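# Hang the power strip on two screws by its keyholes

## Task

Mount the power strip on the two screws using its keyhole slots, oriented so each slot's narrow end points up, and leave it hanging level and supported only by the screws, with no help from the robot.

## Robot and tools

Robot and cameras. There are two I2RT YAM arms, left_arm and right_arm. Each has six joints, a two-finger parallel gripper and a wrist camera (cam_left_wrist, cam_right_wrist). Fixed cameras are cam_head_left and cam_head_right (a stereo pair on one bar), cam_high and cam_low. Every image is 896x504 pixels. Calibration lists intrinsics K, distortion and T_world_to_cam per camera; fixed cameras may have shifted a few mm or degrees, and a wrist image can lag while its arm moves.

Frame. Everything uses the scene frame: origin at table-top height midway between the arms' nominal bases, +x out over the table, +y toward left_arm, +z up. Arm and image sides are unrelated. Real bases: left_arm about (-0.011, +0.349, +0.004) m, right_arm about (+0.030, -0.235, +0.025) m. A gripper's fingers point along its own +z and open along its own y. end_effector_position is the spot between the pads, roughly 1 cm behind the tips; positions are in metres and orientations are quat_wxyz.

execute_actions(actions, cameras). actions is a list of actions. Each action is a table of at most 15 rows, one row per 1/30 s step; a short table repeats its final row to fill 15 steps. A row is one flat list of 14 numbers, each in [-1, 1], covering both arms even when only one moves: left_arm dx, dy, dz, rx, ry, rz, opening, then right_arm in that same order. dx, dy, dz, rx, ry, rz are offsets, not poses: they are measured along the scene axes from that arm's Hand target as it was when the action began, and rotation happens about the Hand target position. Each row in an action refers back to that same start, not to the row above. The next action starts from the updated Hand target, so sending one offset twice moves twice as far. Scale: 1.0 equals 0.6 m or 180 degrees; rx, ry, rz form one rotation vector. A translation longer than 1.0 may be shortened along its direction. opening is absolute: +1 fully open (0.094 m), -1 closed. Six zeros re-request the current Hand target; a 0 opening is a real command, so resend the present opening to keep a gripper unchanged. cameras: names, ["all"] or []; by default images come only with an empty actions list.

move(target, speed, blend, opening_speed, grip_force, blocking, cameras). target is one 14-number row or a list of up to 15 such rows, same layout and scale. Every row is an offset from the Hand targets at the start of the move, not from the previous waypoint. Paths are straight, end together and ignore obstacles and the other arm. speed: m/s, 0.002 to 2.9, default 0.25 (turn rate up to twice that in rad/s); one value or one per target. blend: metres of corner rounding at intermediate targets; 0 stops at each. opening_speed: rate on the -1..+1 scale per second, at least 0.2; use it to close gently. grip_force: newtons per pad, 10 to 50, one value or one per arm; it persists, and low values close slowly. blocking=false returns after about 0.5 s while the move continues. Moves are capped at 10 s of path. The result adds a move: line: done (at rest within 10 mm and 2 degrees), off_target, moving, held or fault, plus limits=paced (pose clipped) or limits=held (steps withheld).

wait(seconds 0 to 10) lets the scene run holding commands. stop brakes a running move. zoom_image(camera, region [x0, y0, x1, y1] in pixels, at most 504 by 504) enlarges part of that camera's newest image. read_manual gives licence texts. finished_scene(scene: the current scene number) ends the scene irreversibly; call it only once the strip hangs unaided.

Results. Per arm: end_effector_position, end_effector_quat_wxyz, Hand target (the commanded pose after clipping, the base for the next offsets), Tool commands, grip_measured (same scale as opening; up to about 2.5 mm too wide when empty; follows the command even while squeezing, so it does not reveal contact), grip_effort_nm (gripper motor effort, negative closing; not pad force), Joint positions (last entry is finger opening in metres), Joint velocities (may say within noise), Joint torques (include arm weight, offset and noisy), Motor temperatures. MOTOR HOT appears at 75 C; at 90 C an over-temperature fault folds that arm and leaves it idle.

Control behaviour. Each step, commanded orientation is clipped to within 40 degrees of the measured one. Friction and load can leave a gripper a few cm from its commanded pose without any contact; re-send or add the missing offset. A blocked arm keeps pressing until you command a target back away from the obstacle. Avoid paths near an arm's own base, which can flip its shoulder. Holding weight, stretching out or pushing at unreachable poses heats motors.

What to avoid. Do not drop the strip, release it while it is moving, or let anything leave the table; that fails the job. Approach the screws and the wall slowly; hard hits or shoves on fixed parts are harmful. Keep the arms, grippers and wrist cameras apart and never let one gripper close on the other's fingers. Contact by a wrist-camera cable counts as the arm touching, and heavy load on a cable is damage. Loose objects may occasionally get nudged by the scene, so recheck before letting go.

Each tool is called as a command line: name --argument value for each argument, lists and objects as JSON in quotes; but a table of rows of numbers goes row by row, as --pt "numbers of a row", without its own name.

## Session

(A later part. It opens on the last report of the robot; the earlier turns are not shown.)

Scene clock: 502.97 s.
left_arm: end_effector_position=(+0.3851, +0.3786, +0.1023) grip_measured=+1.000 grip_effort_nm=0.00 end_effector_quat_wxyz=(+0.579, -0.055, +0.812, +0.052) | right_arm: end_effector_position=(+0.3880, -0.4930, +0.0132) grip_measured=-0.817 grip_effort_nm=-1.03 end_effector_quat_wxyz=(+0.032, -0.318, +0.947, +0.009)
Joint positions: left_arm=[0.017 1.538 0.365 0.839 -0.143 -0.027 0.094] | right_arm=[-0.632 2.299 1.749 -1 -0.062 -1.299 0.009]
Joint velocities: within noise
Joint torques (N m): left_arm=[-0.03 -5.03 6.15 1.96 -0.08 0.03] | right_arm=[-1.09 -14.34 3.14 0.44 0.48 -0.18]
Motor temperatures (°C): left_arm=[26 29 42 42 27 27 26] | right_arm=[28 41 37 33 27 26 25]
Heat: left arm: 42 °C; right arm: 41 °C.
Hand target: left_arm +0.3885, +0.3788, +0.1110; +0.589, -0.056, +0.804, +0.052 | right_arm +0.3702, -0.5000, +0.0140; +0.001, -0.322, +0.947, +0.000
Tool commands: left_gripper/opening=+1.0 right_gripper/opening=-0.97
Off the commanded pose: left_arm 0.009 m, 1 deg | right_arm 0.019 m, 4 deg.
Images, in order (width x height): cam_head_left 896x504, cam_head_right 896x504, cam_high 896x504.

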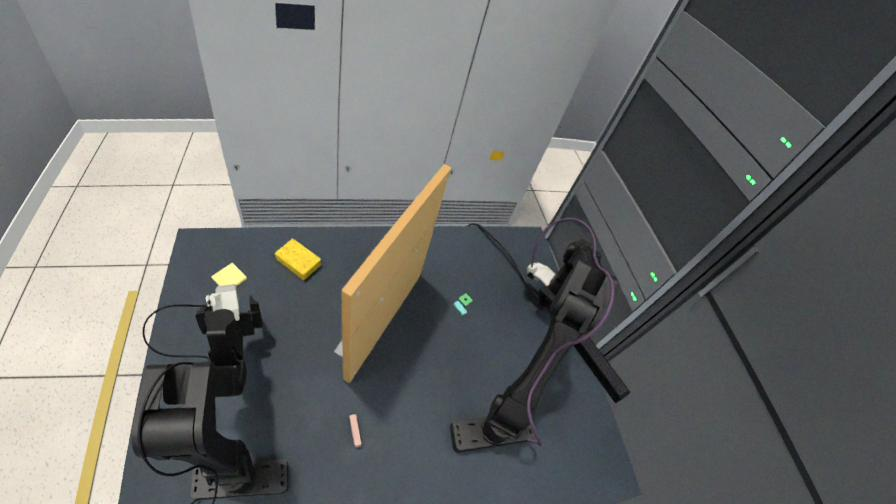

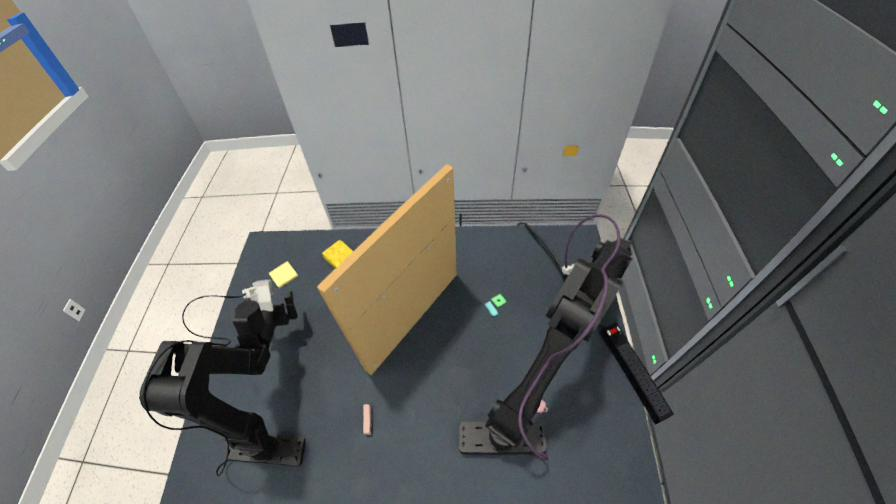

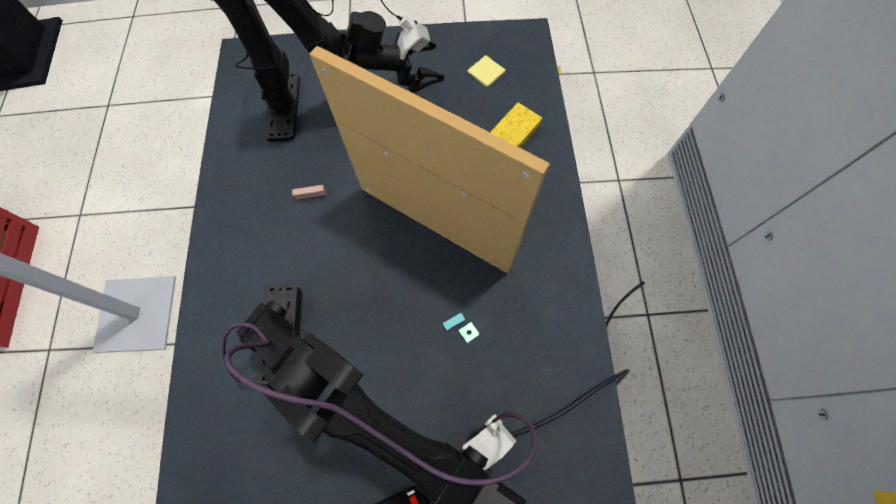

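move --pt "0 0 0 0 0 0 1.0 0.1163 0.1333 0.0 0 0 0 -0.97" --pt "0 0 0 0 0 0 1.0 0.133 0.3 0.0 0 0 0 -0.97" --speed 0.12 --blend '[0.03, 0]' --cameras '["cam_high", "cam_head_right", "cam_right_wrist"]'

Scene clock: 508.60 s.
left_arm: end_effector_position=(+0.3851, +0.3786, +0.1023) grip_measured=+1.000 grip_effort_nm=0.00 end_effector_quat_wxyz=(+0.579, -0.055, +0.812, +0.052) | right_arm: end_effector_position=(+0.4541, -0.3295, +0.0132) grip_measured=-0.817 grip_effort_nm=-1.03 end_effector_quat_wxyz=(-0.003, -0.316, +0.949, -0.014)
Joint positions: left_arm=[0.017 1.538 0.365 0.839 -0.143 -0.027 0.094] | right_arm=[-0.189 2.285 1.725 -1.002 0.028 -0.853 0.009]
Joint torques (N m): left_arm=[-0.02 -5.03 6.13 1.97 -0.08 0.03] | right_arm=[0.7 -14 3.28 0.53 -0.33 -0.04]
Heat: left arm: 42 °C; right arm: 41 °C.
Hand target: left_arm +0.3885, +0.3788, +0.1110; +0.589, -0.056, +0.804, +0.052 | right_arm +0.4500, -0.3199, +0.0141; +0.001, -0.322, +0.947, +0.000
Off the commanded pose: left_arm 0.009 m, 1 deg | right_arm 0.010 m, 2 deg.
move: done
camera_calibration:
cam_right_wrist: T_world_to_cam=[[0.612234, -0.790677, 0.000491903, -0.533675], [-0.71513, -0.553471, 0.426919, 0.172871], [-0.337283, -0.261726, -0.90429, 0.168863], [0, 0, 0, 1]] pos_world=[0.507313, -0.28209, 0.0791621]
Images, in order (width x height): cam_head_right 896x504, cam_high 896x504, cam_right_wrist 896x504.

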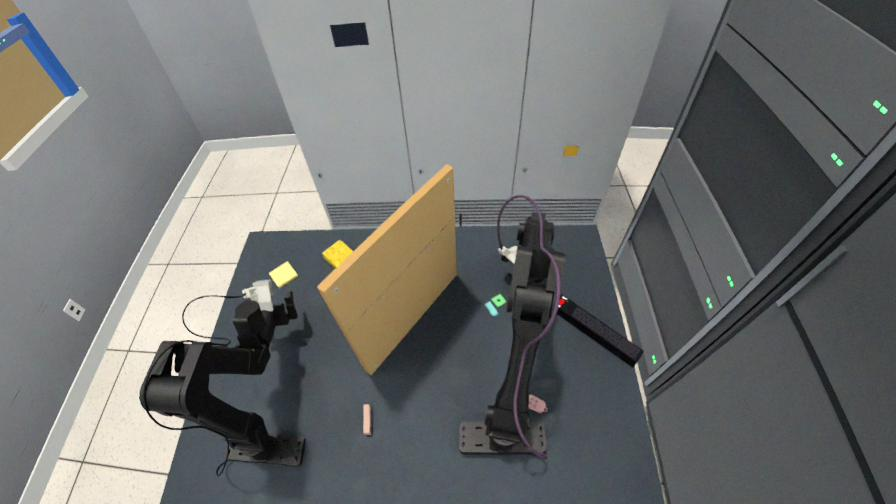

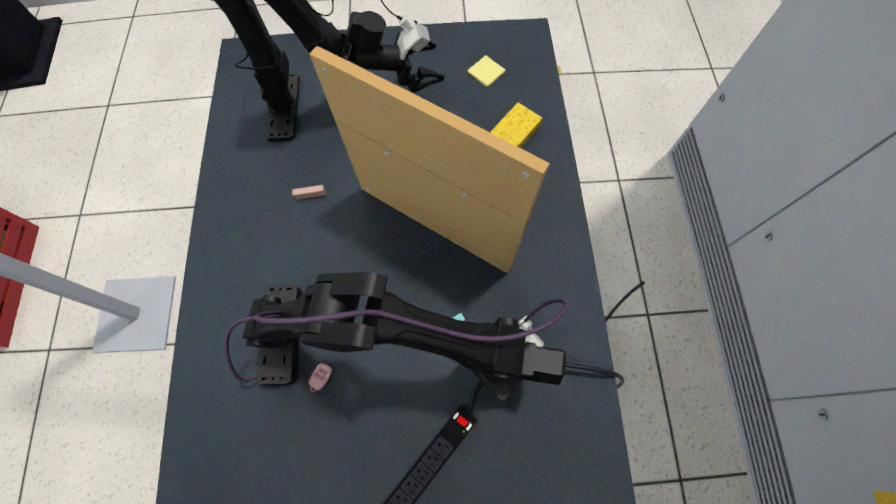

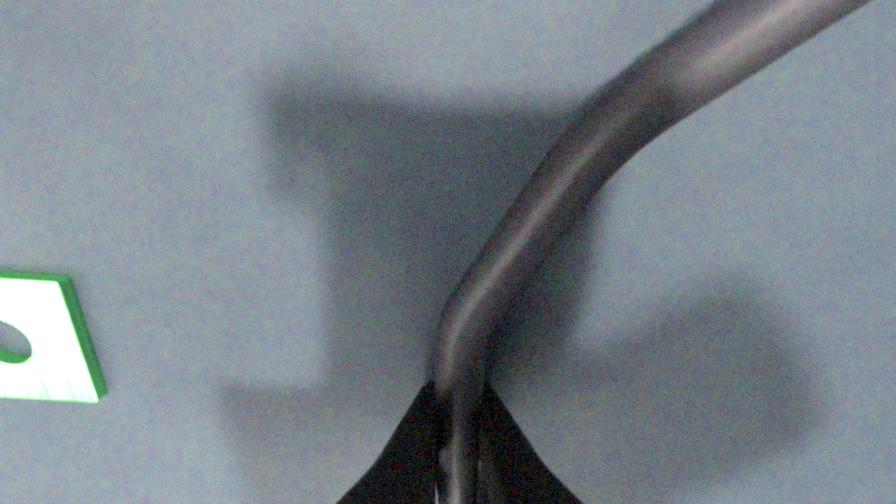

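move --target '[0, 0, 0, 0, 0, 0, 1.0, 0.02, 0.15, 0.0, 0, 0, 0, -0.97]' --speed 0.12 --cameras '["cam_high", "cam_head_right"]'

Scene clock: 510.67 s.
left_arm: end_effector_position=(+0.3851, +0.3786, +0.1023) grip_measured=+1.000 grip_effort_nm=0.00 end_effector_quat_wxyz=(+0.579, -0.055, +0.812, +0.052) | right_arm: end_effector_position=(+0.4703, -0.2484, +0.0133) grip_measured=-0.817 grip_effort_nm=-1.03 end_effector_quat_wxyz=(+0.009, -0.304, +0.952, -0.030)
Joint positions: left_arm=[0.017 1.538 0.365 0.839 -0.143 -0.027 0.094] | right_arm=[0.009 2.282 1.719 -0.972 0.052 -0.631 0.009]
Joint torques (N m): left_arm=[-0.03 -5.01 6.15 1.96 -0.08 0.03] | right_arm=[1.63 -12.75 5.26 0.29 -0.52 -0.13]
Heat: left arm: 42 °C; right arm: 42 °C.
Hand target: left_arm +0.3885, +0.3788, +0.1110; +0.589, -0.056, +0.804, +0.052 | right_arm +0.4619, -0.2301, +0.0139; +0.001, -0.322, +0.947, +0.000
Off the commanded pose: left_arm 0.009 m, 1 deg | right_arm 0.020 m, 4 deg.
move: off_target (right_arm)
Images, in order (width x height): cam_head_right 896x504, cam_high 896x504.

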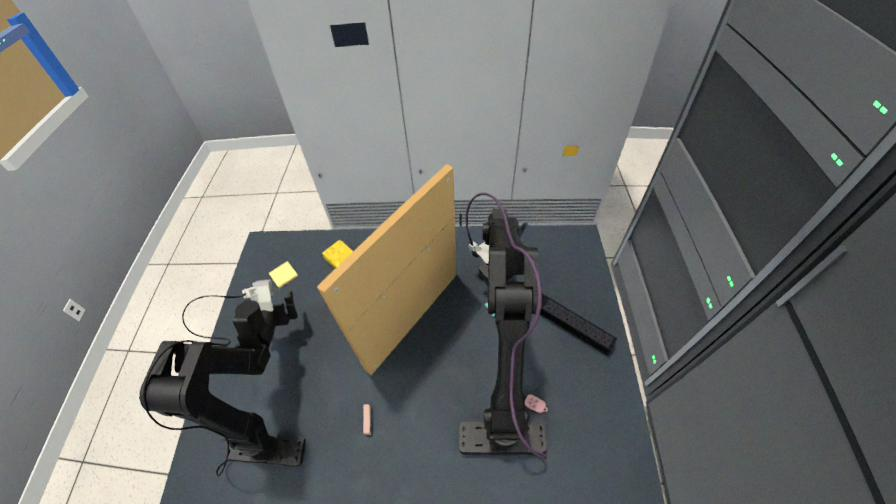

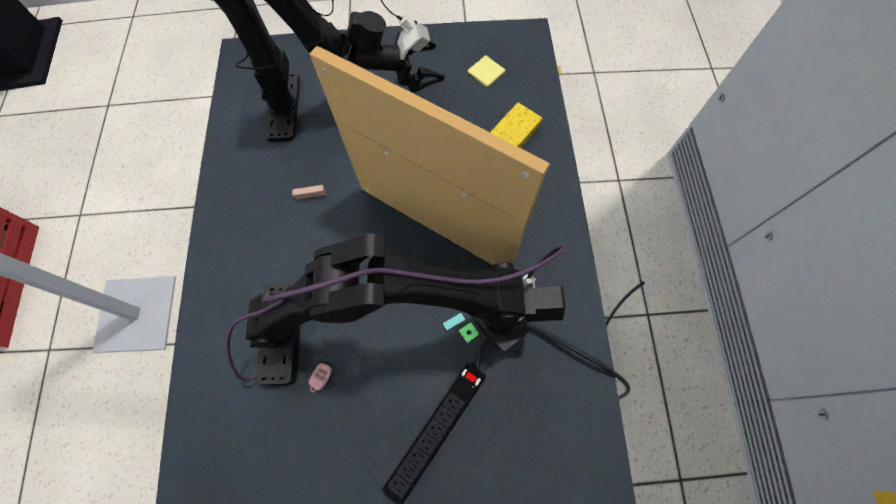

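move --pt "0 0 0 0 0 0 1.0 0.012 -0.025 0.0 0 0 0 -0.5" --pt "0 0 0 0 0 0 1.0 0.012 -0.025 0.18 0 0 0 -0.5" --speed 0.2 --cameras '["cam_high"]'

Scene clock: 518.57 s.
left_arm: end_effector_position=(+0.3851, +0.3786, +0.1023) grip_measured=+1.000 grip_effort_nm=0.00 end_effector_quat_wxyz=(+0.579, -0.055, +0.812, +0.052) | right_arm: end_effector_position=(+0.4660, -0.2464, +0.1053) grip_measured=-0.501 grip_effort_nm=0.07 end_effector_quat_wxyz=(-0.017, -0.320, +0.947, +0.000)
Joint positions: left_arm=[0.017 1.538 0.365 0.839 -0.143 -0.027 0.094] | right_arm=[-0.003 2.282 2.09 -1.411 0.011 -0.674 0.023]
Joint torques (N m): left_arm=[-0.03 -5.01 6.15 1.96 -0.08 0.03] | right_arm=[-0.1 -14.93 7.73 0.32 -0.11 -0.05]
Heat: left arm: 43 °C; right arm: 43 °C.
Hand target: left_arm +0.3885, +0.3788, +0.1110; +0.589, -0.056, +0.804, +0.052 | right_arm +0.4691, -0.2450, +0.1219; +0.001, -0.322, +0.947, +0.000
Off the commanded pose: left_arm 0.009 m, 1 deg | right_arm 0.017 m, 2 deg.
move: off_target (right_arm)
Images, in order (width x height): cam_high 896x504.

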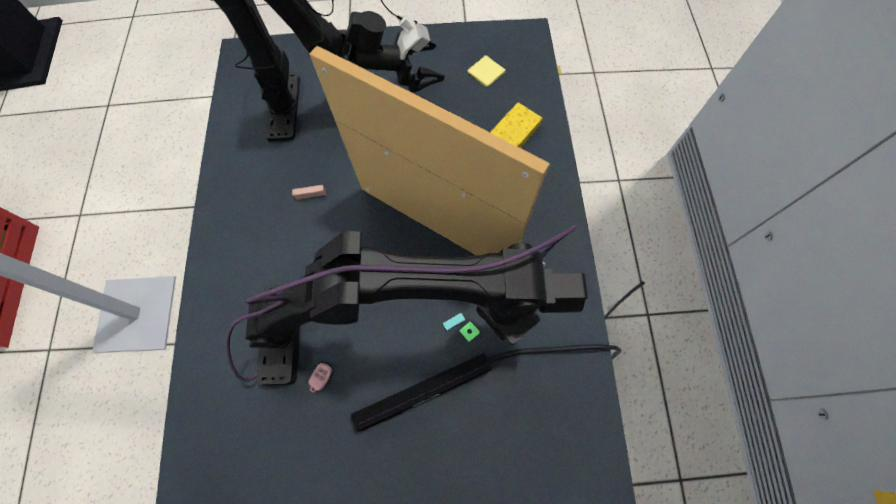

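move --target '[0, 0, 0, 0, 0, 0, 1.0, -0.196, -0.1683, -0.003, 0, 0, -0.0878, 1.0]' --speed 0.35 --cameras '["cam_right_wrist", "cam_high"]'

Scene clock: 530.53 s.
left_arm: end_effector_position=(+0.3851, +0.3786, +0.1023) grip_measured=+1.000 grip_effort_nm=0.01 end_effector_quat_wxyz=(+0.579, -0.055, +0.812, +0.052) | right_arm: end_effector_position=(+0.3488, -0.3483, +0.1140) grip_measured=+0.998 grip_effort_nm=0.08 end_effector_quat_wxyz=(-0.016, -0.184, +0.983, +0.004)
Joint positions: left_arm=[0.017 1.538 0.365 0.839 -0.143 -0.027 0.094] | right_arm=[-0.319 1.864 1.497 -1.236 0.01 -0.708 0.094]
Joint torques (N m): left_arm=[-0.03 -5.03 6.15 1.97 -0.09 0.03] | right_arm=[0.51 -11.56 4.49 0.62 -0.07 -0.01]
Heat: left arm: 43 °C; right arm: 45 °C.
Hand target: left_arm +0.3885, +0.3788, +0.1110; +0.589, -0.056, +0.804, +0.052 | right_arm +0.3515, -0.3459, +0.1202; +0.001, -0.189, +0.982, +0.000
Off the commanded pose: left_arm 0.009 m, 1 deg | right_arm 0.007 m, 2 deg.
move: done
camera_calibration:
cam_right_wrist: T_world_to_cam=[[0.375206, -0.926153, -0.0382251, -0.444266], [-0.825891, -0.352742, 0.43986, 0.151216], [-0.420861, -0.133468, -0.897253, 0.292564], [0, 0, 0, 1]] pos_world=[0.414708, -0.31907, 0.179008]
Images, in order (width x height): cam_high 896x504, cam_right_wrist 896x504.

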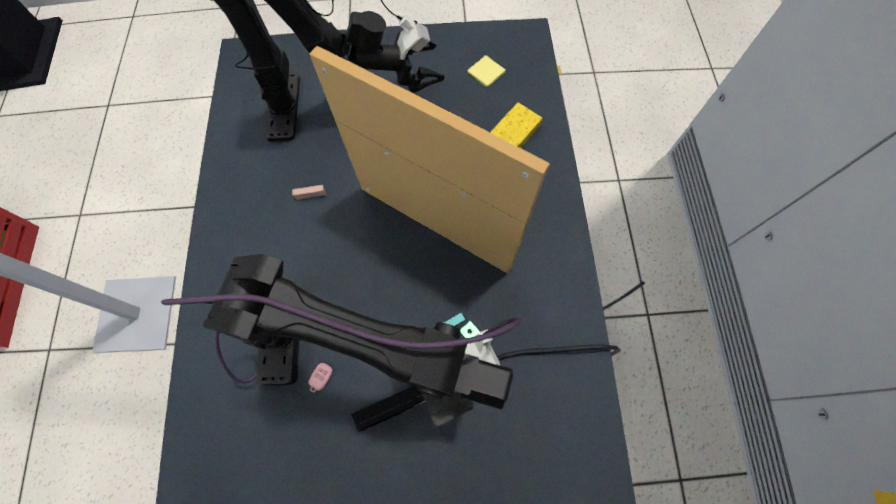

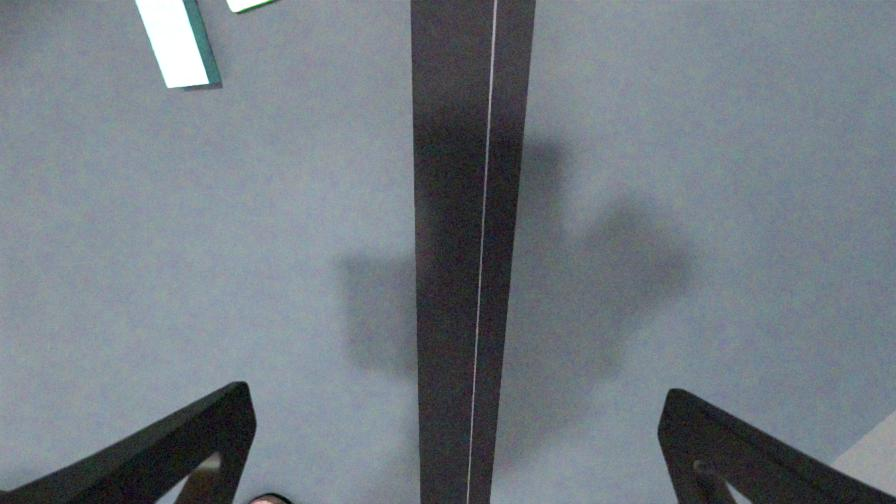

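execute_actions --actions '[]'

Scene clock: 534.70 s.
left_arm: end_effector_position=(+0.3851, +0.3786, +0.1023) grip_measured=+1.000 grip_effort_nm=0.00 end_effector_quat_wxyz=(+0.579, -0.055, +0.812, +0.052) | right_arm: end_effector_position=(+0.3489, -0.3484, +0.1140) grip_measured=+0.998 grip_effort_nm=0.08 end_effector_quat_wxyz=(-0.016, -0.184, +0.983, +0.004)
Joint positions: left_arm=[0.017 1.538 0.365 0.839 -0.143 -0.027 0.094] | right_arm=[-0.319 1.864 1.497 -1.236 0.01 -0.708 0.094]
Joint velocities: within noise
Joint torques (N m): left_arm=[-0.03 -5.03 6.15 1.97 -0.08 0.02] | right_arm=[0.49 -11.63 4.55 0.64 -0.16 -0.07]
Motor temperatures (°C): left_arm=[26 29 42 43 27 27 26] | right_arm=[28 44 38 32 27 26 25]
Heat: left arm: 43 °C; right arm: 44 °C.
Hand target: left_arm +0.3885, +0.3788, +0.1110; +0.589, -0.056, +0.804, +0.052 | right_arm +0.3515, -0.3459, +0.1202; +0.001, -0.189, +0.982, +0.000
Tool commands: left_gripper/opening=+1.0 right_gripper/opening=+1.0
Off the commanded pose: left_arm 0.009 m, 1 deg | right_arm 0.007 m, 2 deg.
camera_calibration:
cam_left_wrist: T_world_to_cam=[[0.153641, -0.98794, -0.0191974, 0.316345], [-0.680595, -0.0917191, -0.726896, 0.409091], [0.716369, 0.124747, -0.686479, -0.165614], [0, 0, 0, 1]] pos_world=[0.348462, 0.370711, 0.189749]
cam_right_wrist: T_world_to_cam=[[0.375241, -0.926148, -0.0380093, -0.444318], [-0.826024, -0.352717, 0.439632, 0.15132], [-0.42057, -0.133571, -0.897374, 0.292431], [0, 0, 0, 1]] pos_world=[0.414708, -0.31907, 0.179007]

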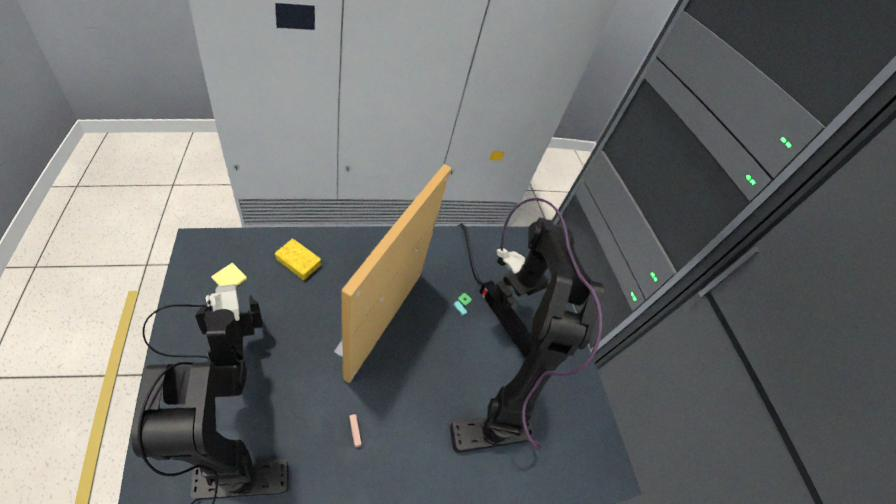

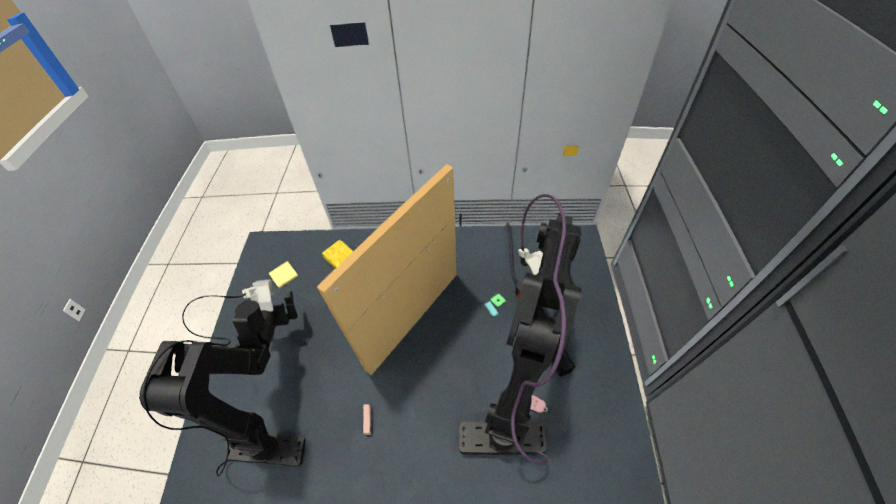

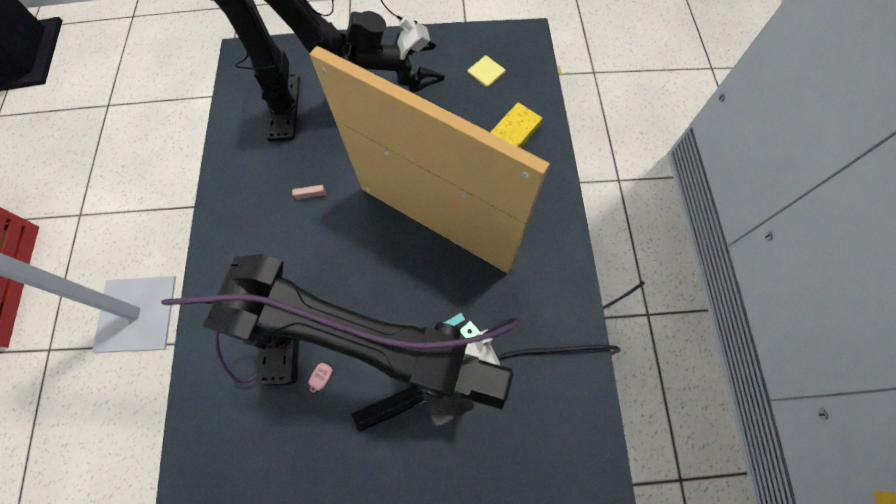

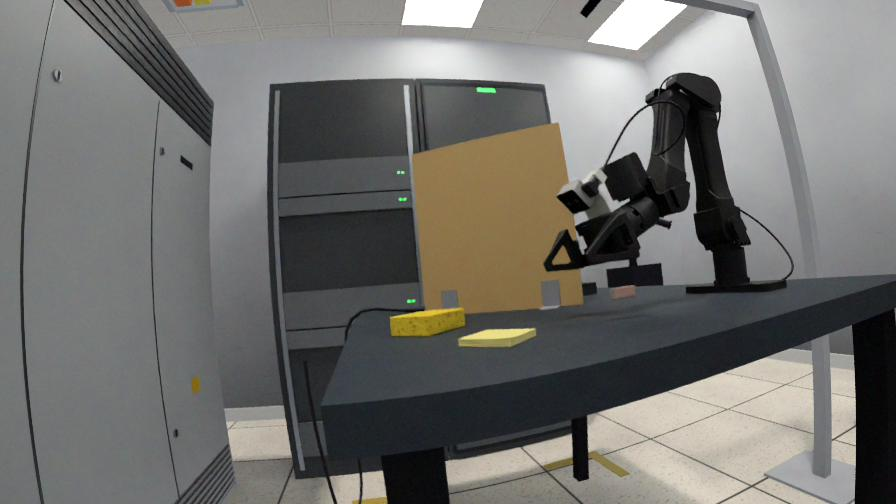

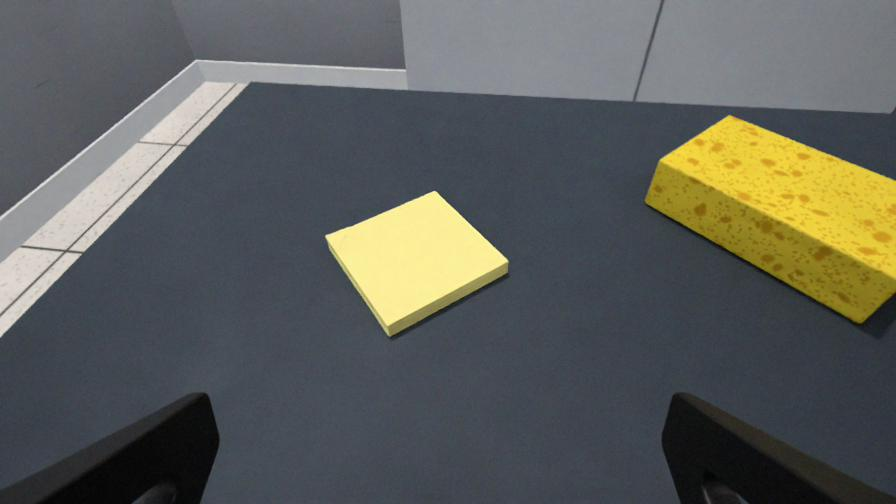

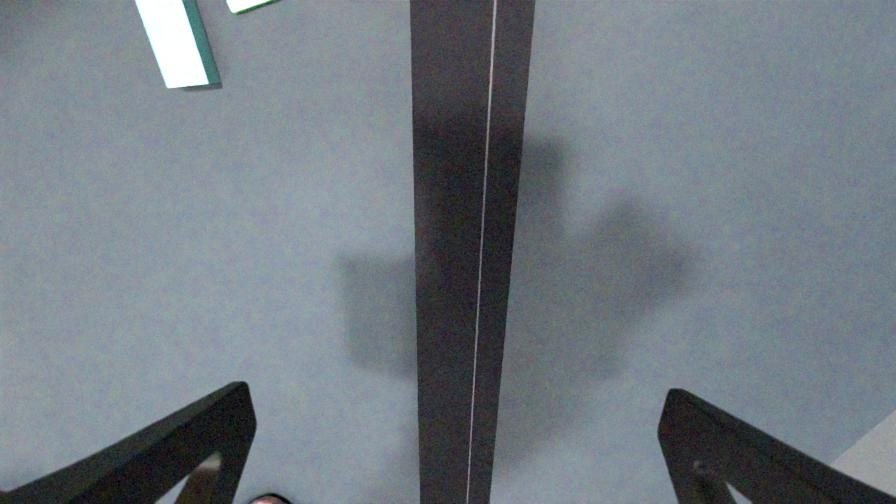

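move --pt "0 0 0 0 0 0 1 0.0025 -0.0062 -0.152 0 0 0 1" --pt "0 0 0 0 0 0 1 0.0025 -0.0062 -0.152 0 0 0 -0.45" --pt "0 0 0 0 0 0 1 0.0025 -0.0062 0.083 0 0 0 -0.45" --pt "0 0 0 0 0 0 1 -0.0108 0.0848 0.083 0 0 -0.539 -0.45" --speed '[0.15,0.2,0.25,0.3]' --cameras '["cam_high","cam_head_right"]'

Scene clock: 558.17 s.
left_arm: end_effector_position=(+0.3851, +0.3786, +0.1023) grip_measured=+1.000 grip_effort_nm=0.00 end_effector_quat_wxyz=(+0.579, -0.055, +0.812, +0.052) | right_arm: end_effector_position=(+0.3662, -0.2841, +0.1548) grip_measured=-0.296 grip_effort_nm=-1.03 end_effector_quat_wxyz=(-0.004, +0.576, +0.817, +0.030)
Joint positions: left_arm=[0.017 1.538 0.365 0.839 -0.143 -0.027 0.094] | right_arm=[-0.158 1.811 1.591 -1.332 -0.058 1.05 0.033]
Joint torques (N m): left_arm=[-0.03 -5.04 6.15 1.97 -0.08 0.03] | right_arm=[-0.92 -13.59 4.81 -0.06 0.5 0.78]
Heat: left arm: 43 °C; right arm: 42 °C.
Hand target: left_arm +0.3885, +0.3788, +0.1110; +0.589, -0.056, +0.804, +0.052 | right_arm +0.3450, -0.2951, +0.1701; +0.001, +0.611, +0.792, -0.001
Off the commanded pose: left_arm 0.009 m, 1 deg | right_arm 0.028 m, 6 deg.
move: off_target (right_arm)
Images, in order (width x height): cam_head_right 896x504, cam_high 896x504.

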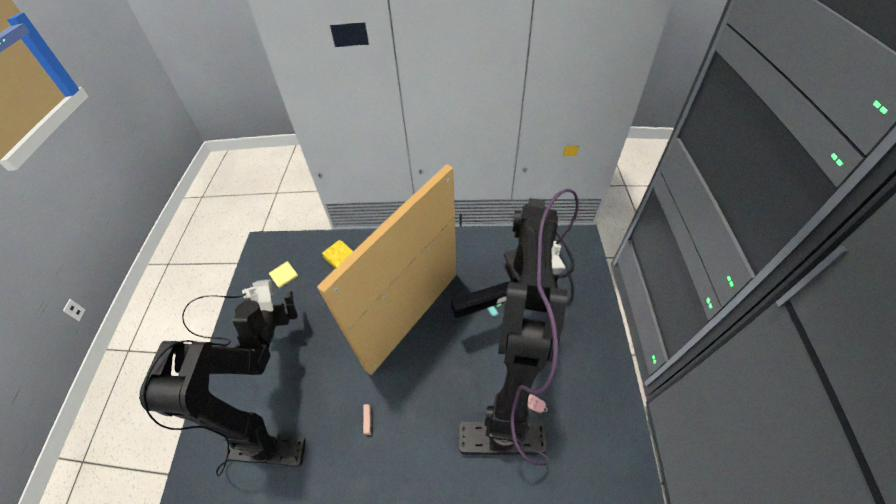

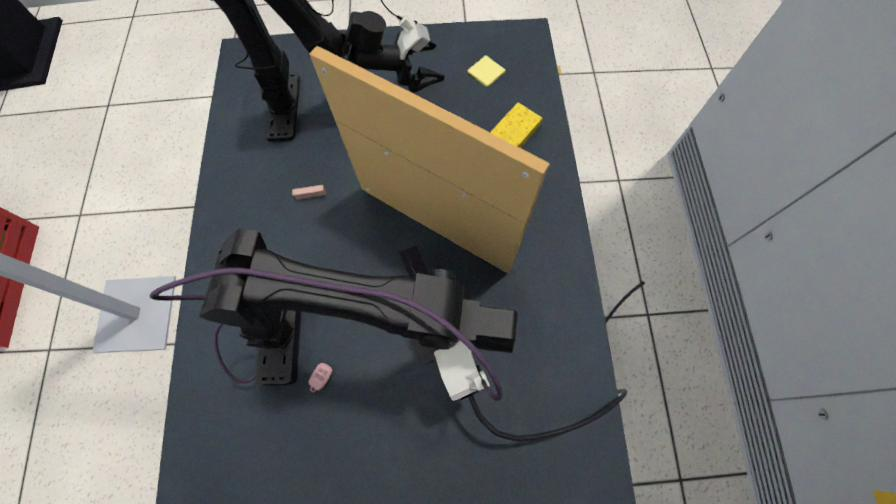

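move --pt "0 0 0 0 0 0 1 -0.0417 -0.0248 0 0.0424 -0.1613 0 -0.45" --pt "0 0 0 0 0 0 1 -0.0417 -0.0248 0 0.0919 -0.3495 0 -0.45" --pt "0 0 0 0 0 0 1 -0.0417 -0.0248 -0.208 0.0919 -0.3495 0 -0.45" --speed '[0.25,0.25,0.12]' --blend '[0.03,0,0]' --cameras '["cam_high","cam_head_right"]'

Scene clock: 565.40 s.
left_arm: end_effector_position=(+0.3851, +0.3786, +0.1023) grip_measured=+1.000 grip_effort_nm=0.00 end_effector_quat_wxyz=(+0.579, -0.055, +0.812, +0.052) | right_arm: end_effector_position=(+0.3193, -0.3057, +0.0435) grip_measured=-0.296 grip_effort_nm=-1.03 end_effector_quat_wxyz=(+0.319, +0.513, +0.673, +0.426)
Joint positions: left_arm=[0.017 1.538 0.365 0.839 -0.143 -0.027 0.094] | right_arm=[-0.699 1.65 0.17 0.757 -0.858 0.99 0.033]
Joint torques (N m): left_arm=[-0.02 -5.03 6.13 1.97 -0.08 0.03] | right_arm=[-0.75 -3.71 2.17 1.99 -0.26 0.16]
Heat: left arm: 43 °C; right arm: 42 °C.
Hand target: left_arm +0.3885, +0.3788, +0.1110; +0.589, -0.056, +0.804, +0.052 | right_arm +0.3199, -0.3099, +0.0452; +0.329, +0.515, +0.667, +0.425
Off the commanded pose: left_arm 0.009 m, 1 deg | right_arm 0.005 m, 1 deg.
move: done
Images, in order (width x height): cam_head_right 896x504, cam_high 896x504.

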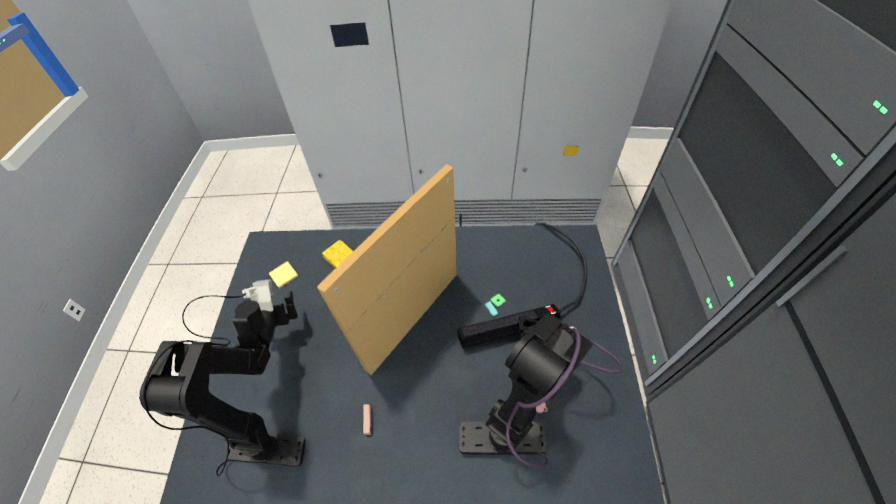

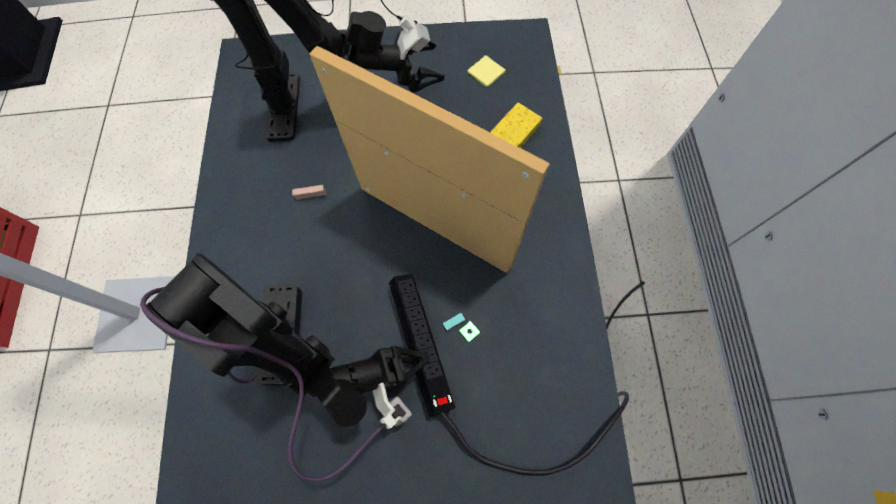

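move --pt "0 0 0 0 0 0 1 0 0 -0.026 0 0 0 -0.45" --pt "0 0 0 0 0 0 1 0 0 -0.026 0 0 0 0.08" --pt "0 0 0 0 0 0 1 -0.0725 -0.019 -0.026 0 0 0 0.08" --pt "0 0 0 0 0 0 1 -0.0725 -0.019 0.16 0 0 0 0.08" --speed '[0.06,0.2,0.15,0.25]' --opening_speed 0.5 --cameras '["cam_high","cam_head_right"]'

Scene clock: 571.63 s.
left_arm: end_effector_position=(+0.3851, +0.3786, +0.1023) grip_measured=+1.000 grip_effort_nm=0.00 end_effector_quat_wxyz=(+0.579, -0.055, +0.812, +0.052) | right_arm: end_effector_position=(+0.2730, -0.3182, +0.1328) grip_measured=+0.078 grip_effort_nm=0.08 end_effector_quat_wxyz=(+0.322, +0.525, +0.661, +0.428)
Joint positions: left_arm=[0.017 1.538 0.365 0.839 -0.143 -0.027 0.094] | right_arm=[-0.956 1.002 0.36 -0.313 -1.021 0.718 0.051]
Joint torques (N m): left_arm=[-0.02 -5.01 6.15 1.96 -0.09 0.03] | right_arm=[0.36 -1.06 8.57 1.24 -0.39 -0.11]
Heat: left arm: 43 °C; right arm: 40 °C.
Hand target: left_arm +0.3885, +0.3788, +0.1110; +0.589, -0.056, +0.804, +0.052 | right_arm +0.2765, -0.3214, +0.1412; +0.329, +0.515, +0.667, +0.425
Off the commanded pose: left_arm 0.009 m, 1 deg | right_arm 0.010 m, 2 deg.
move: done
Images, in order (width x height): cam_head_right 896x504, cam_high 896x504.

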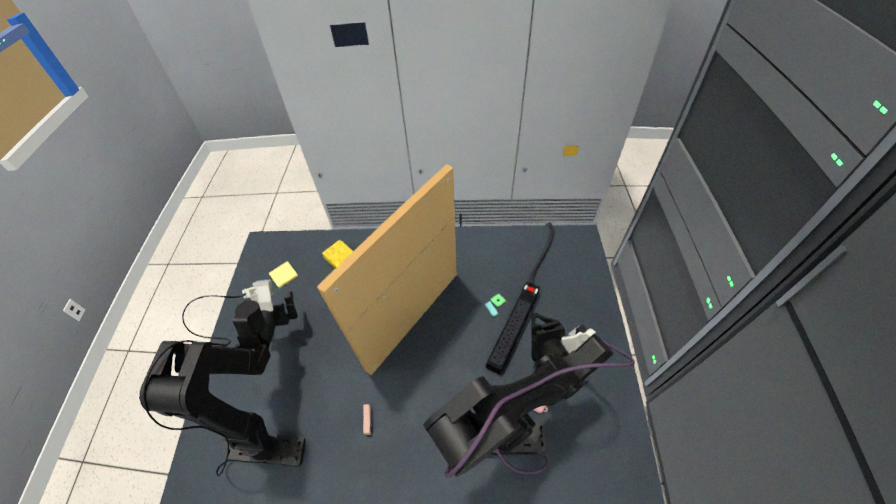

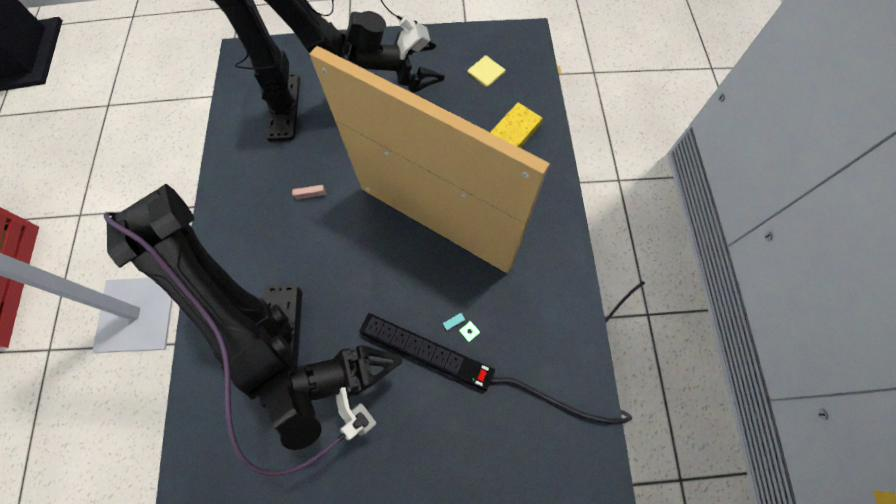

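move --pt "0 0 0 0 0 0 1 0.1492 0.034 -0.0353 -0.2325 0.2896 0.2384 1" --speed 0.3 --cameras '["cam_right_wrist"]'

Scene clock: 584.67 s.
left_arm: end_effector_position=(+0.3851, +0.3786, +0.1023) grip_measured=+1.000 grip_effort_nm=0.00 end_effector_quat_wxyz=(+0.579, -0.055, +0.812, +0.052) | right_arm: end_effector_position=(+0.3621, -0.2984, +0.1178) grip_measured=+0.998 grip_effort_nm=0.08 end_effector_quat_wxyz=(+0.000, +0.237, +0.972, +0.005)
Joint positions: left_arm=[0.017 1.538 0.365 0.839 -0.143 -0.027 0.094] | right_arm=[-0.177 1.829 1.468 -1.208 -0.011 0.281 0.094]
Joint torques (N m): left_arm=[-0.03 -5.03 6.15 1.96 -0.08 0.03] | right_arm=[0.17 -7.27 8.31 0.39 0.08 -0.04]
Motor temperatures (°C): left_arm=[26 29 42 43 27 27 26] | right_arm=[28 38 38 32 27 26 25]
Heat: left arm: 43 °C; right arm: 38 °C.
Hand target: left_arm +0.3885, +0.3788, +0.1110; +0.589, -0.056, +0.804, +0.052 | right_arm +0.3659, -0.3010, +0.1200; +0.000, +0.234, +0.972, +0.000
Off the commanded pose: left_arm 0.009 m, 1 deg | right_arm 0.005 m, 1 deg.
move: done
camera_calibration:
cam_right_wrist: T_world_to_cam=[[-0.445076, -0.894806, -0.0350665, -0.0968439], [-0.821512, 0.392408, 0.413683, 0.402008], [-0.356406, 0.212928, -0.909745, 0.389706], [0, 0, 0, 1]] pos_world=[0.426045, -0.327387, 0.184833]
Images, in order (width x height): cam_right_wrist 896x504.

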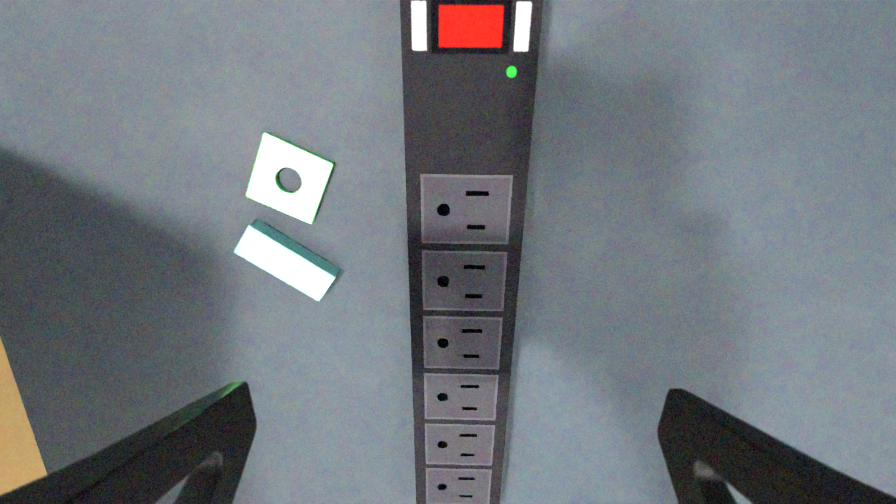

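move --pt "0 0 0 0 0 0 1 0 0 -0.05 0 0 0 0.3" --pt "0 0 0 0 0 0 1 0 0 -0.18 0 0 0 0.3" --pt "0 0 0 0 0 0 1 0 0 -0.18 0 0 0 -0.2" --speed '[0.2,0.12,0.2]' --cameras '["cam_right_wrist"]'

Scene clock: 590.40 s.
left_arm: end_effector_position=(+0.3851, +0.3786, +0.1023) grip_measured=+1.000 grip_effort_nm=0.00 end_effector_quat_wxyz=(+0.579, -0.055, +0.812, +0.052) | right_arm: end_effector_position=(+0.3655, -0.2999, +0.0177) grip_measured=-0.100 grip_effort_nm=-1.03 end_effector_quat_wxyz=(+0.000, +0.236, +0.972, +0.003)
Joint positions: left_arm=[0.017 1.538 0.365 0.839 -0.143 -0.027 0.094] | right_arm=[-0.177 1.958 1.223 -0.836 -0.007 0.279 0.042]
Joint torques (N m): left_arm=[-0.02 -5.03 6.15 1.96 -0.08 0.03] | right_arm=[0.02 -8.24 4.4 0.73 0 -0.02]
Heat: left arm: 43 °C; right arm: 38 °C.
Hand target: left_arm +0.3885, +0.3788, +0.1110; +0.589, -0.056, +0.804, +0.052 | right_arm +0.3660, -0.3011, +0.0120; +0.000, +0.234, +0.972, +0.000
Off the commanded pose: left_arm 0.009 m, 1 deg | right_arm 0.006 m, 0 deg.
move: done
camera_calibration:
cam_right_wrist: T_world_to_cam=[[-0.443441, -0.895774, -0.030812, -0.101116], [-0.821615, 0.392511, 0.413381, 0.446869], [-0.358202, 0.208626, -0.910037, 0.299617], [0, 0, 0, 1]] pos_world=[0.429639, -0.328486, 0.0848196]
Images, in order (width x height): cam_right_wrist 896x504.

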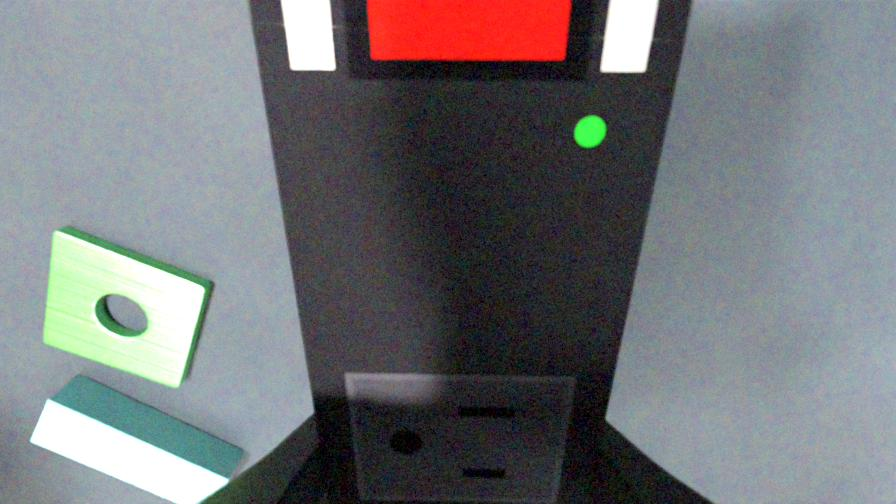

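move --pt "0 0 0 0 0 0 1 0.0067 -0.1982 0.0133 0 0 0.0667 -0.2" --pt "0 0 0 0 0 0 1 -0.0433 -0.2315 0.0133 0 0 0.1778 -0.2" --pt "0 0 0 0 0 0 1 -0.16 -0.2648 0.0133 0 0 0.2889 -0.2" --pt "0 0 0 0 0 0 1 -0.2267 -0.2648 0.0133 0 0 0.3444 -0.2" --speed 0.2 --blend '[0.03,0.03,0.03,0]' --cameras '["cam_high"]'

Scene clock: 595.07 s.
left_arm: end_effector_position=(+0.3851, +0.3786, +0.1023) grip_measured=+1.000 grip_effort_nm=0.00 end_effector_quat_wxyz=(+0.579, -0.055, +0.812, +0.052) | right_arm: end_effector_position=(+0.2538, -0.4716, +0.0184) grip_measured=-0.100 grip_effort_nm=-1.03 end_effector_quat_wxyz=(+0.034, -0.280, +0.959, -0.023)
Joint positions: left_arm=[0.017 1.538 0.365 0.839 -0.143 -0.027 0.094] | right_arm=[-0.82 1.845 1.065 -0.721 -0.043 -1.407 0.042]
Joint torques (N m): left_arm=[-0.03 -5.04 6.13 1.96 -0.09 0.03] | right_arm=[-0.62 -10.48 3.08 -0.05 0.3 -0.42]
Heat: left arm: 43 °C; right arm: 38 °C.
Hand target: left_arm +0.3885, +0.3788, +0.1110; +0.589, -0.056, +0.804, +0.052 | right_arm +0.2300, -0.4600, +0.0200; +0.000, -0.300, +0.954, +0.000
Off the commanded pose: left_arm 0.009 m, 1 deg | right_arm 0.027 m, 5 deg.
move: off_target (right_arm)
Images, in order (width x height): cam_high 896x504.

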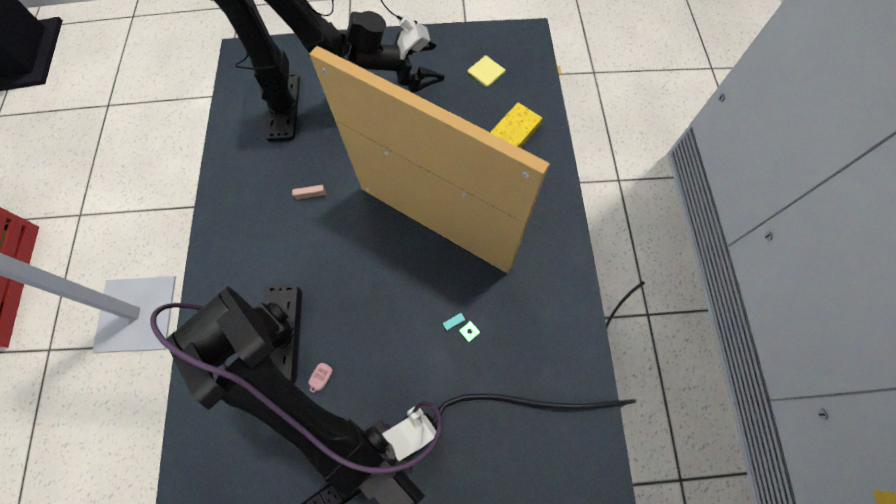

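move --pt "0 0 0 0 0 0 1 -0.1167 0.0083 0 0 0 0 -0.2" --pt "0 0 0 0 0 0 1 -0.1167 0.0083 0 0 0 0 0.4" --speed '[0.15,0.1]' --opening_speed 0.2 --cameras '["cam_high","cam_right_wrist"]'

Scene clock: 601.97 s.
left_arm: end_effector_position=(+0.3851, +0.3786, +0.1023) grip_measured=+1.000 grip_effort_nm=0.00 end_effector_quat_wxyz=(+0.579, -0.055, +0.812, +0.052) | right_arm: end_effector_position=(+0.1655, -0.4604, +0.0153) grip_measured=+0.399 grip_effort_nm=0.08 end_effector_quat_wxyz=(+0.002, -0.299, +0.954, -0.004)
Joint positions: left_arm=[0.017 1.538 0.365 0.839 -0.143 -0.027 0.094] | right_arm=[-1.014 1.687 0.86 -0.734 -0.002 -1.642 0.066]
Joint torques (N m): left_arm=[-0.05 -5.01 6.15 1.96 -0.09 0.03] | right_arm=[-0.59 -9.1 3.54 0.32 0.02 -0.08]
Heat: left arm: 43 °C; right arm: 38 °C.
Hand target: left_arm +0.3885, +0.3788, +0.1110; +0.589, -0.056, +0.804, +0.052 | right_arm +0.1600, -0.4549, +0.0200; +0.000, -0.300, +0.954, +0.000
Off the commanded pose: left_arm 0.009 m, 1 deg | right_arm 0.009 m, 1 deg.
move: done; target 2's new opening was sent with right_arm's hand 0.021 m and 5 deg from that target
camera_calibration:
cam_right_wrist: T_world_to_cam=[[0.584064, -0.811568, -0.0150816, -0.465191], [-0.736076, -0.537383, 0.411597, -0.0957677], [-0.342143, -0.229298, -0.911241, 0.0550537], [0, 0, 0, 1]] pos_world=[0.220045, -0.416375, 0.082569]
Images, in order (width x height): cam_high 896x504, cam_right_wrist 896x504.

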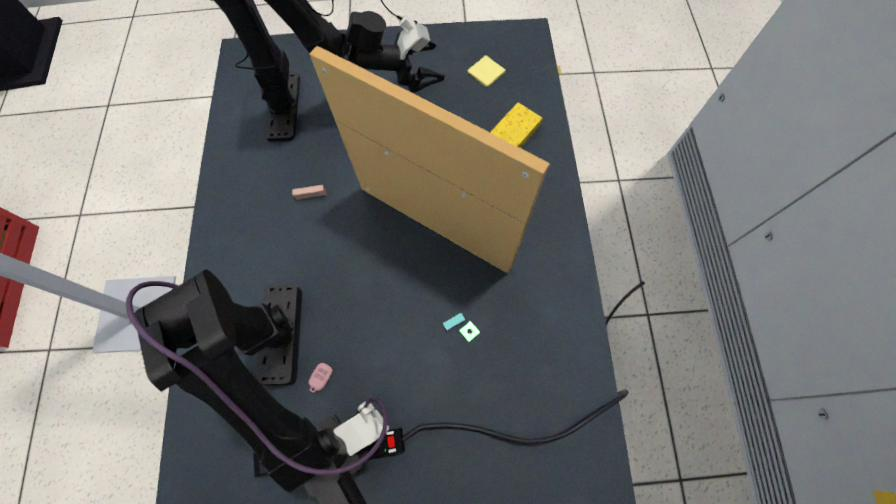

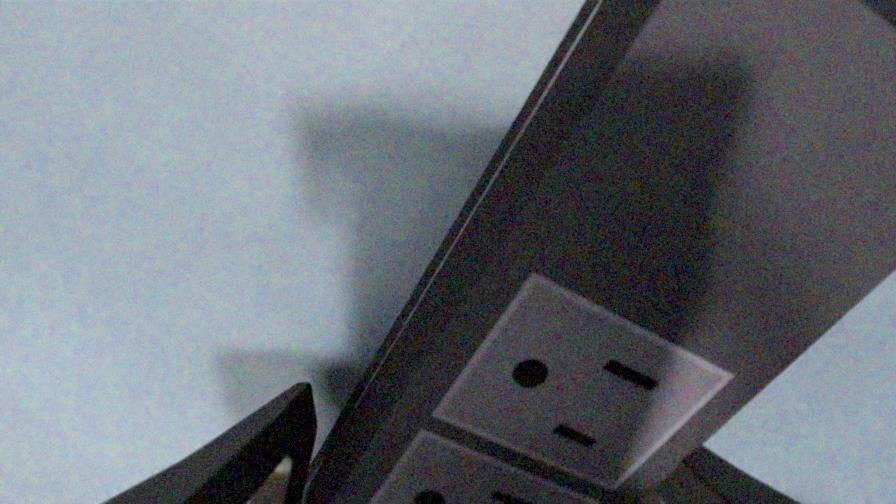

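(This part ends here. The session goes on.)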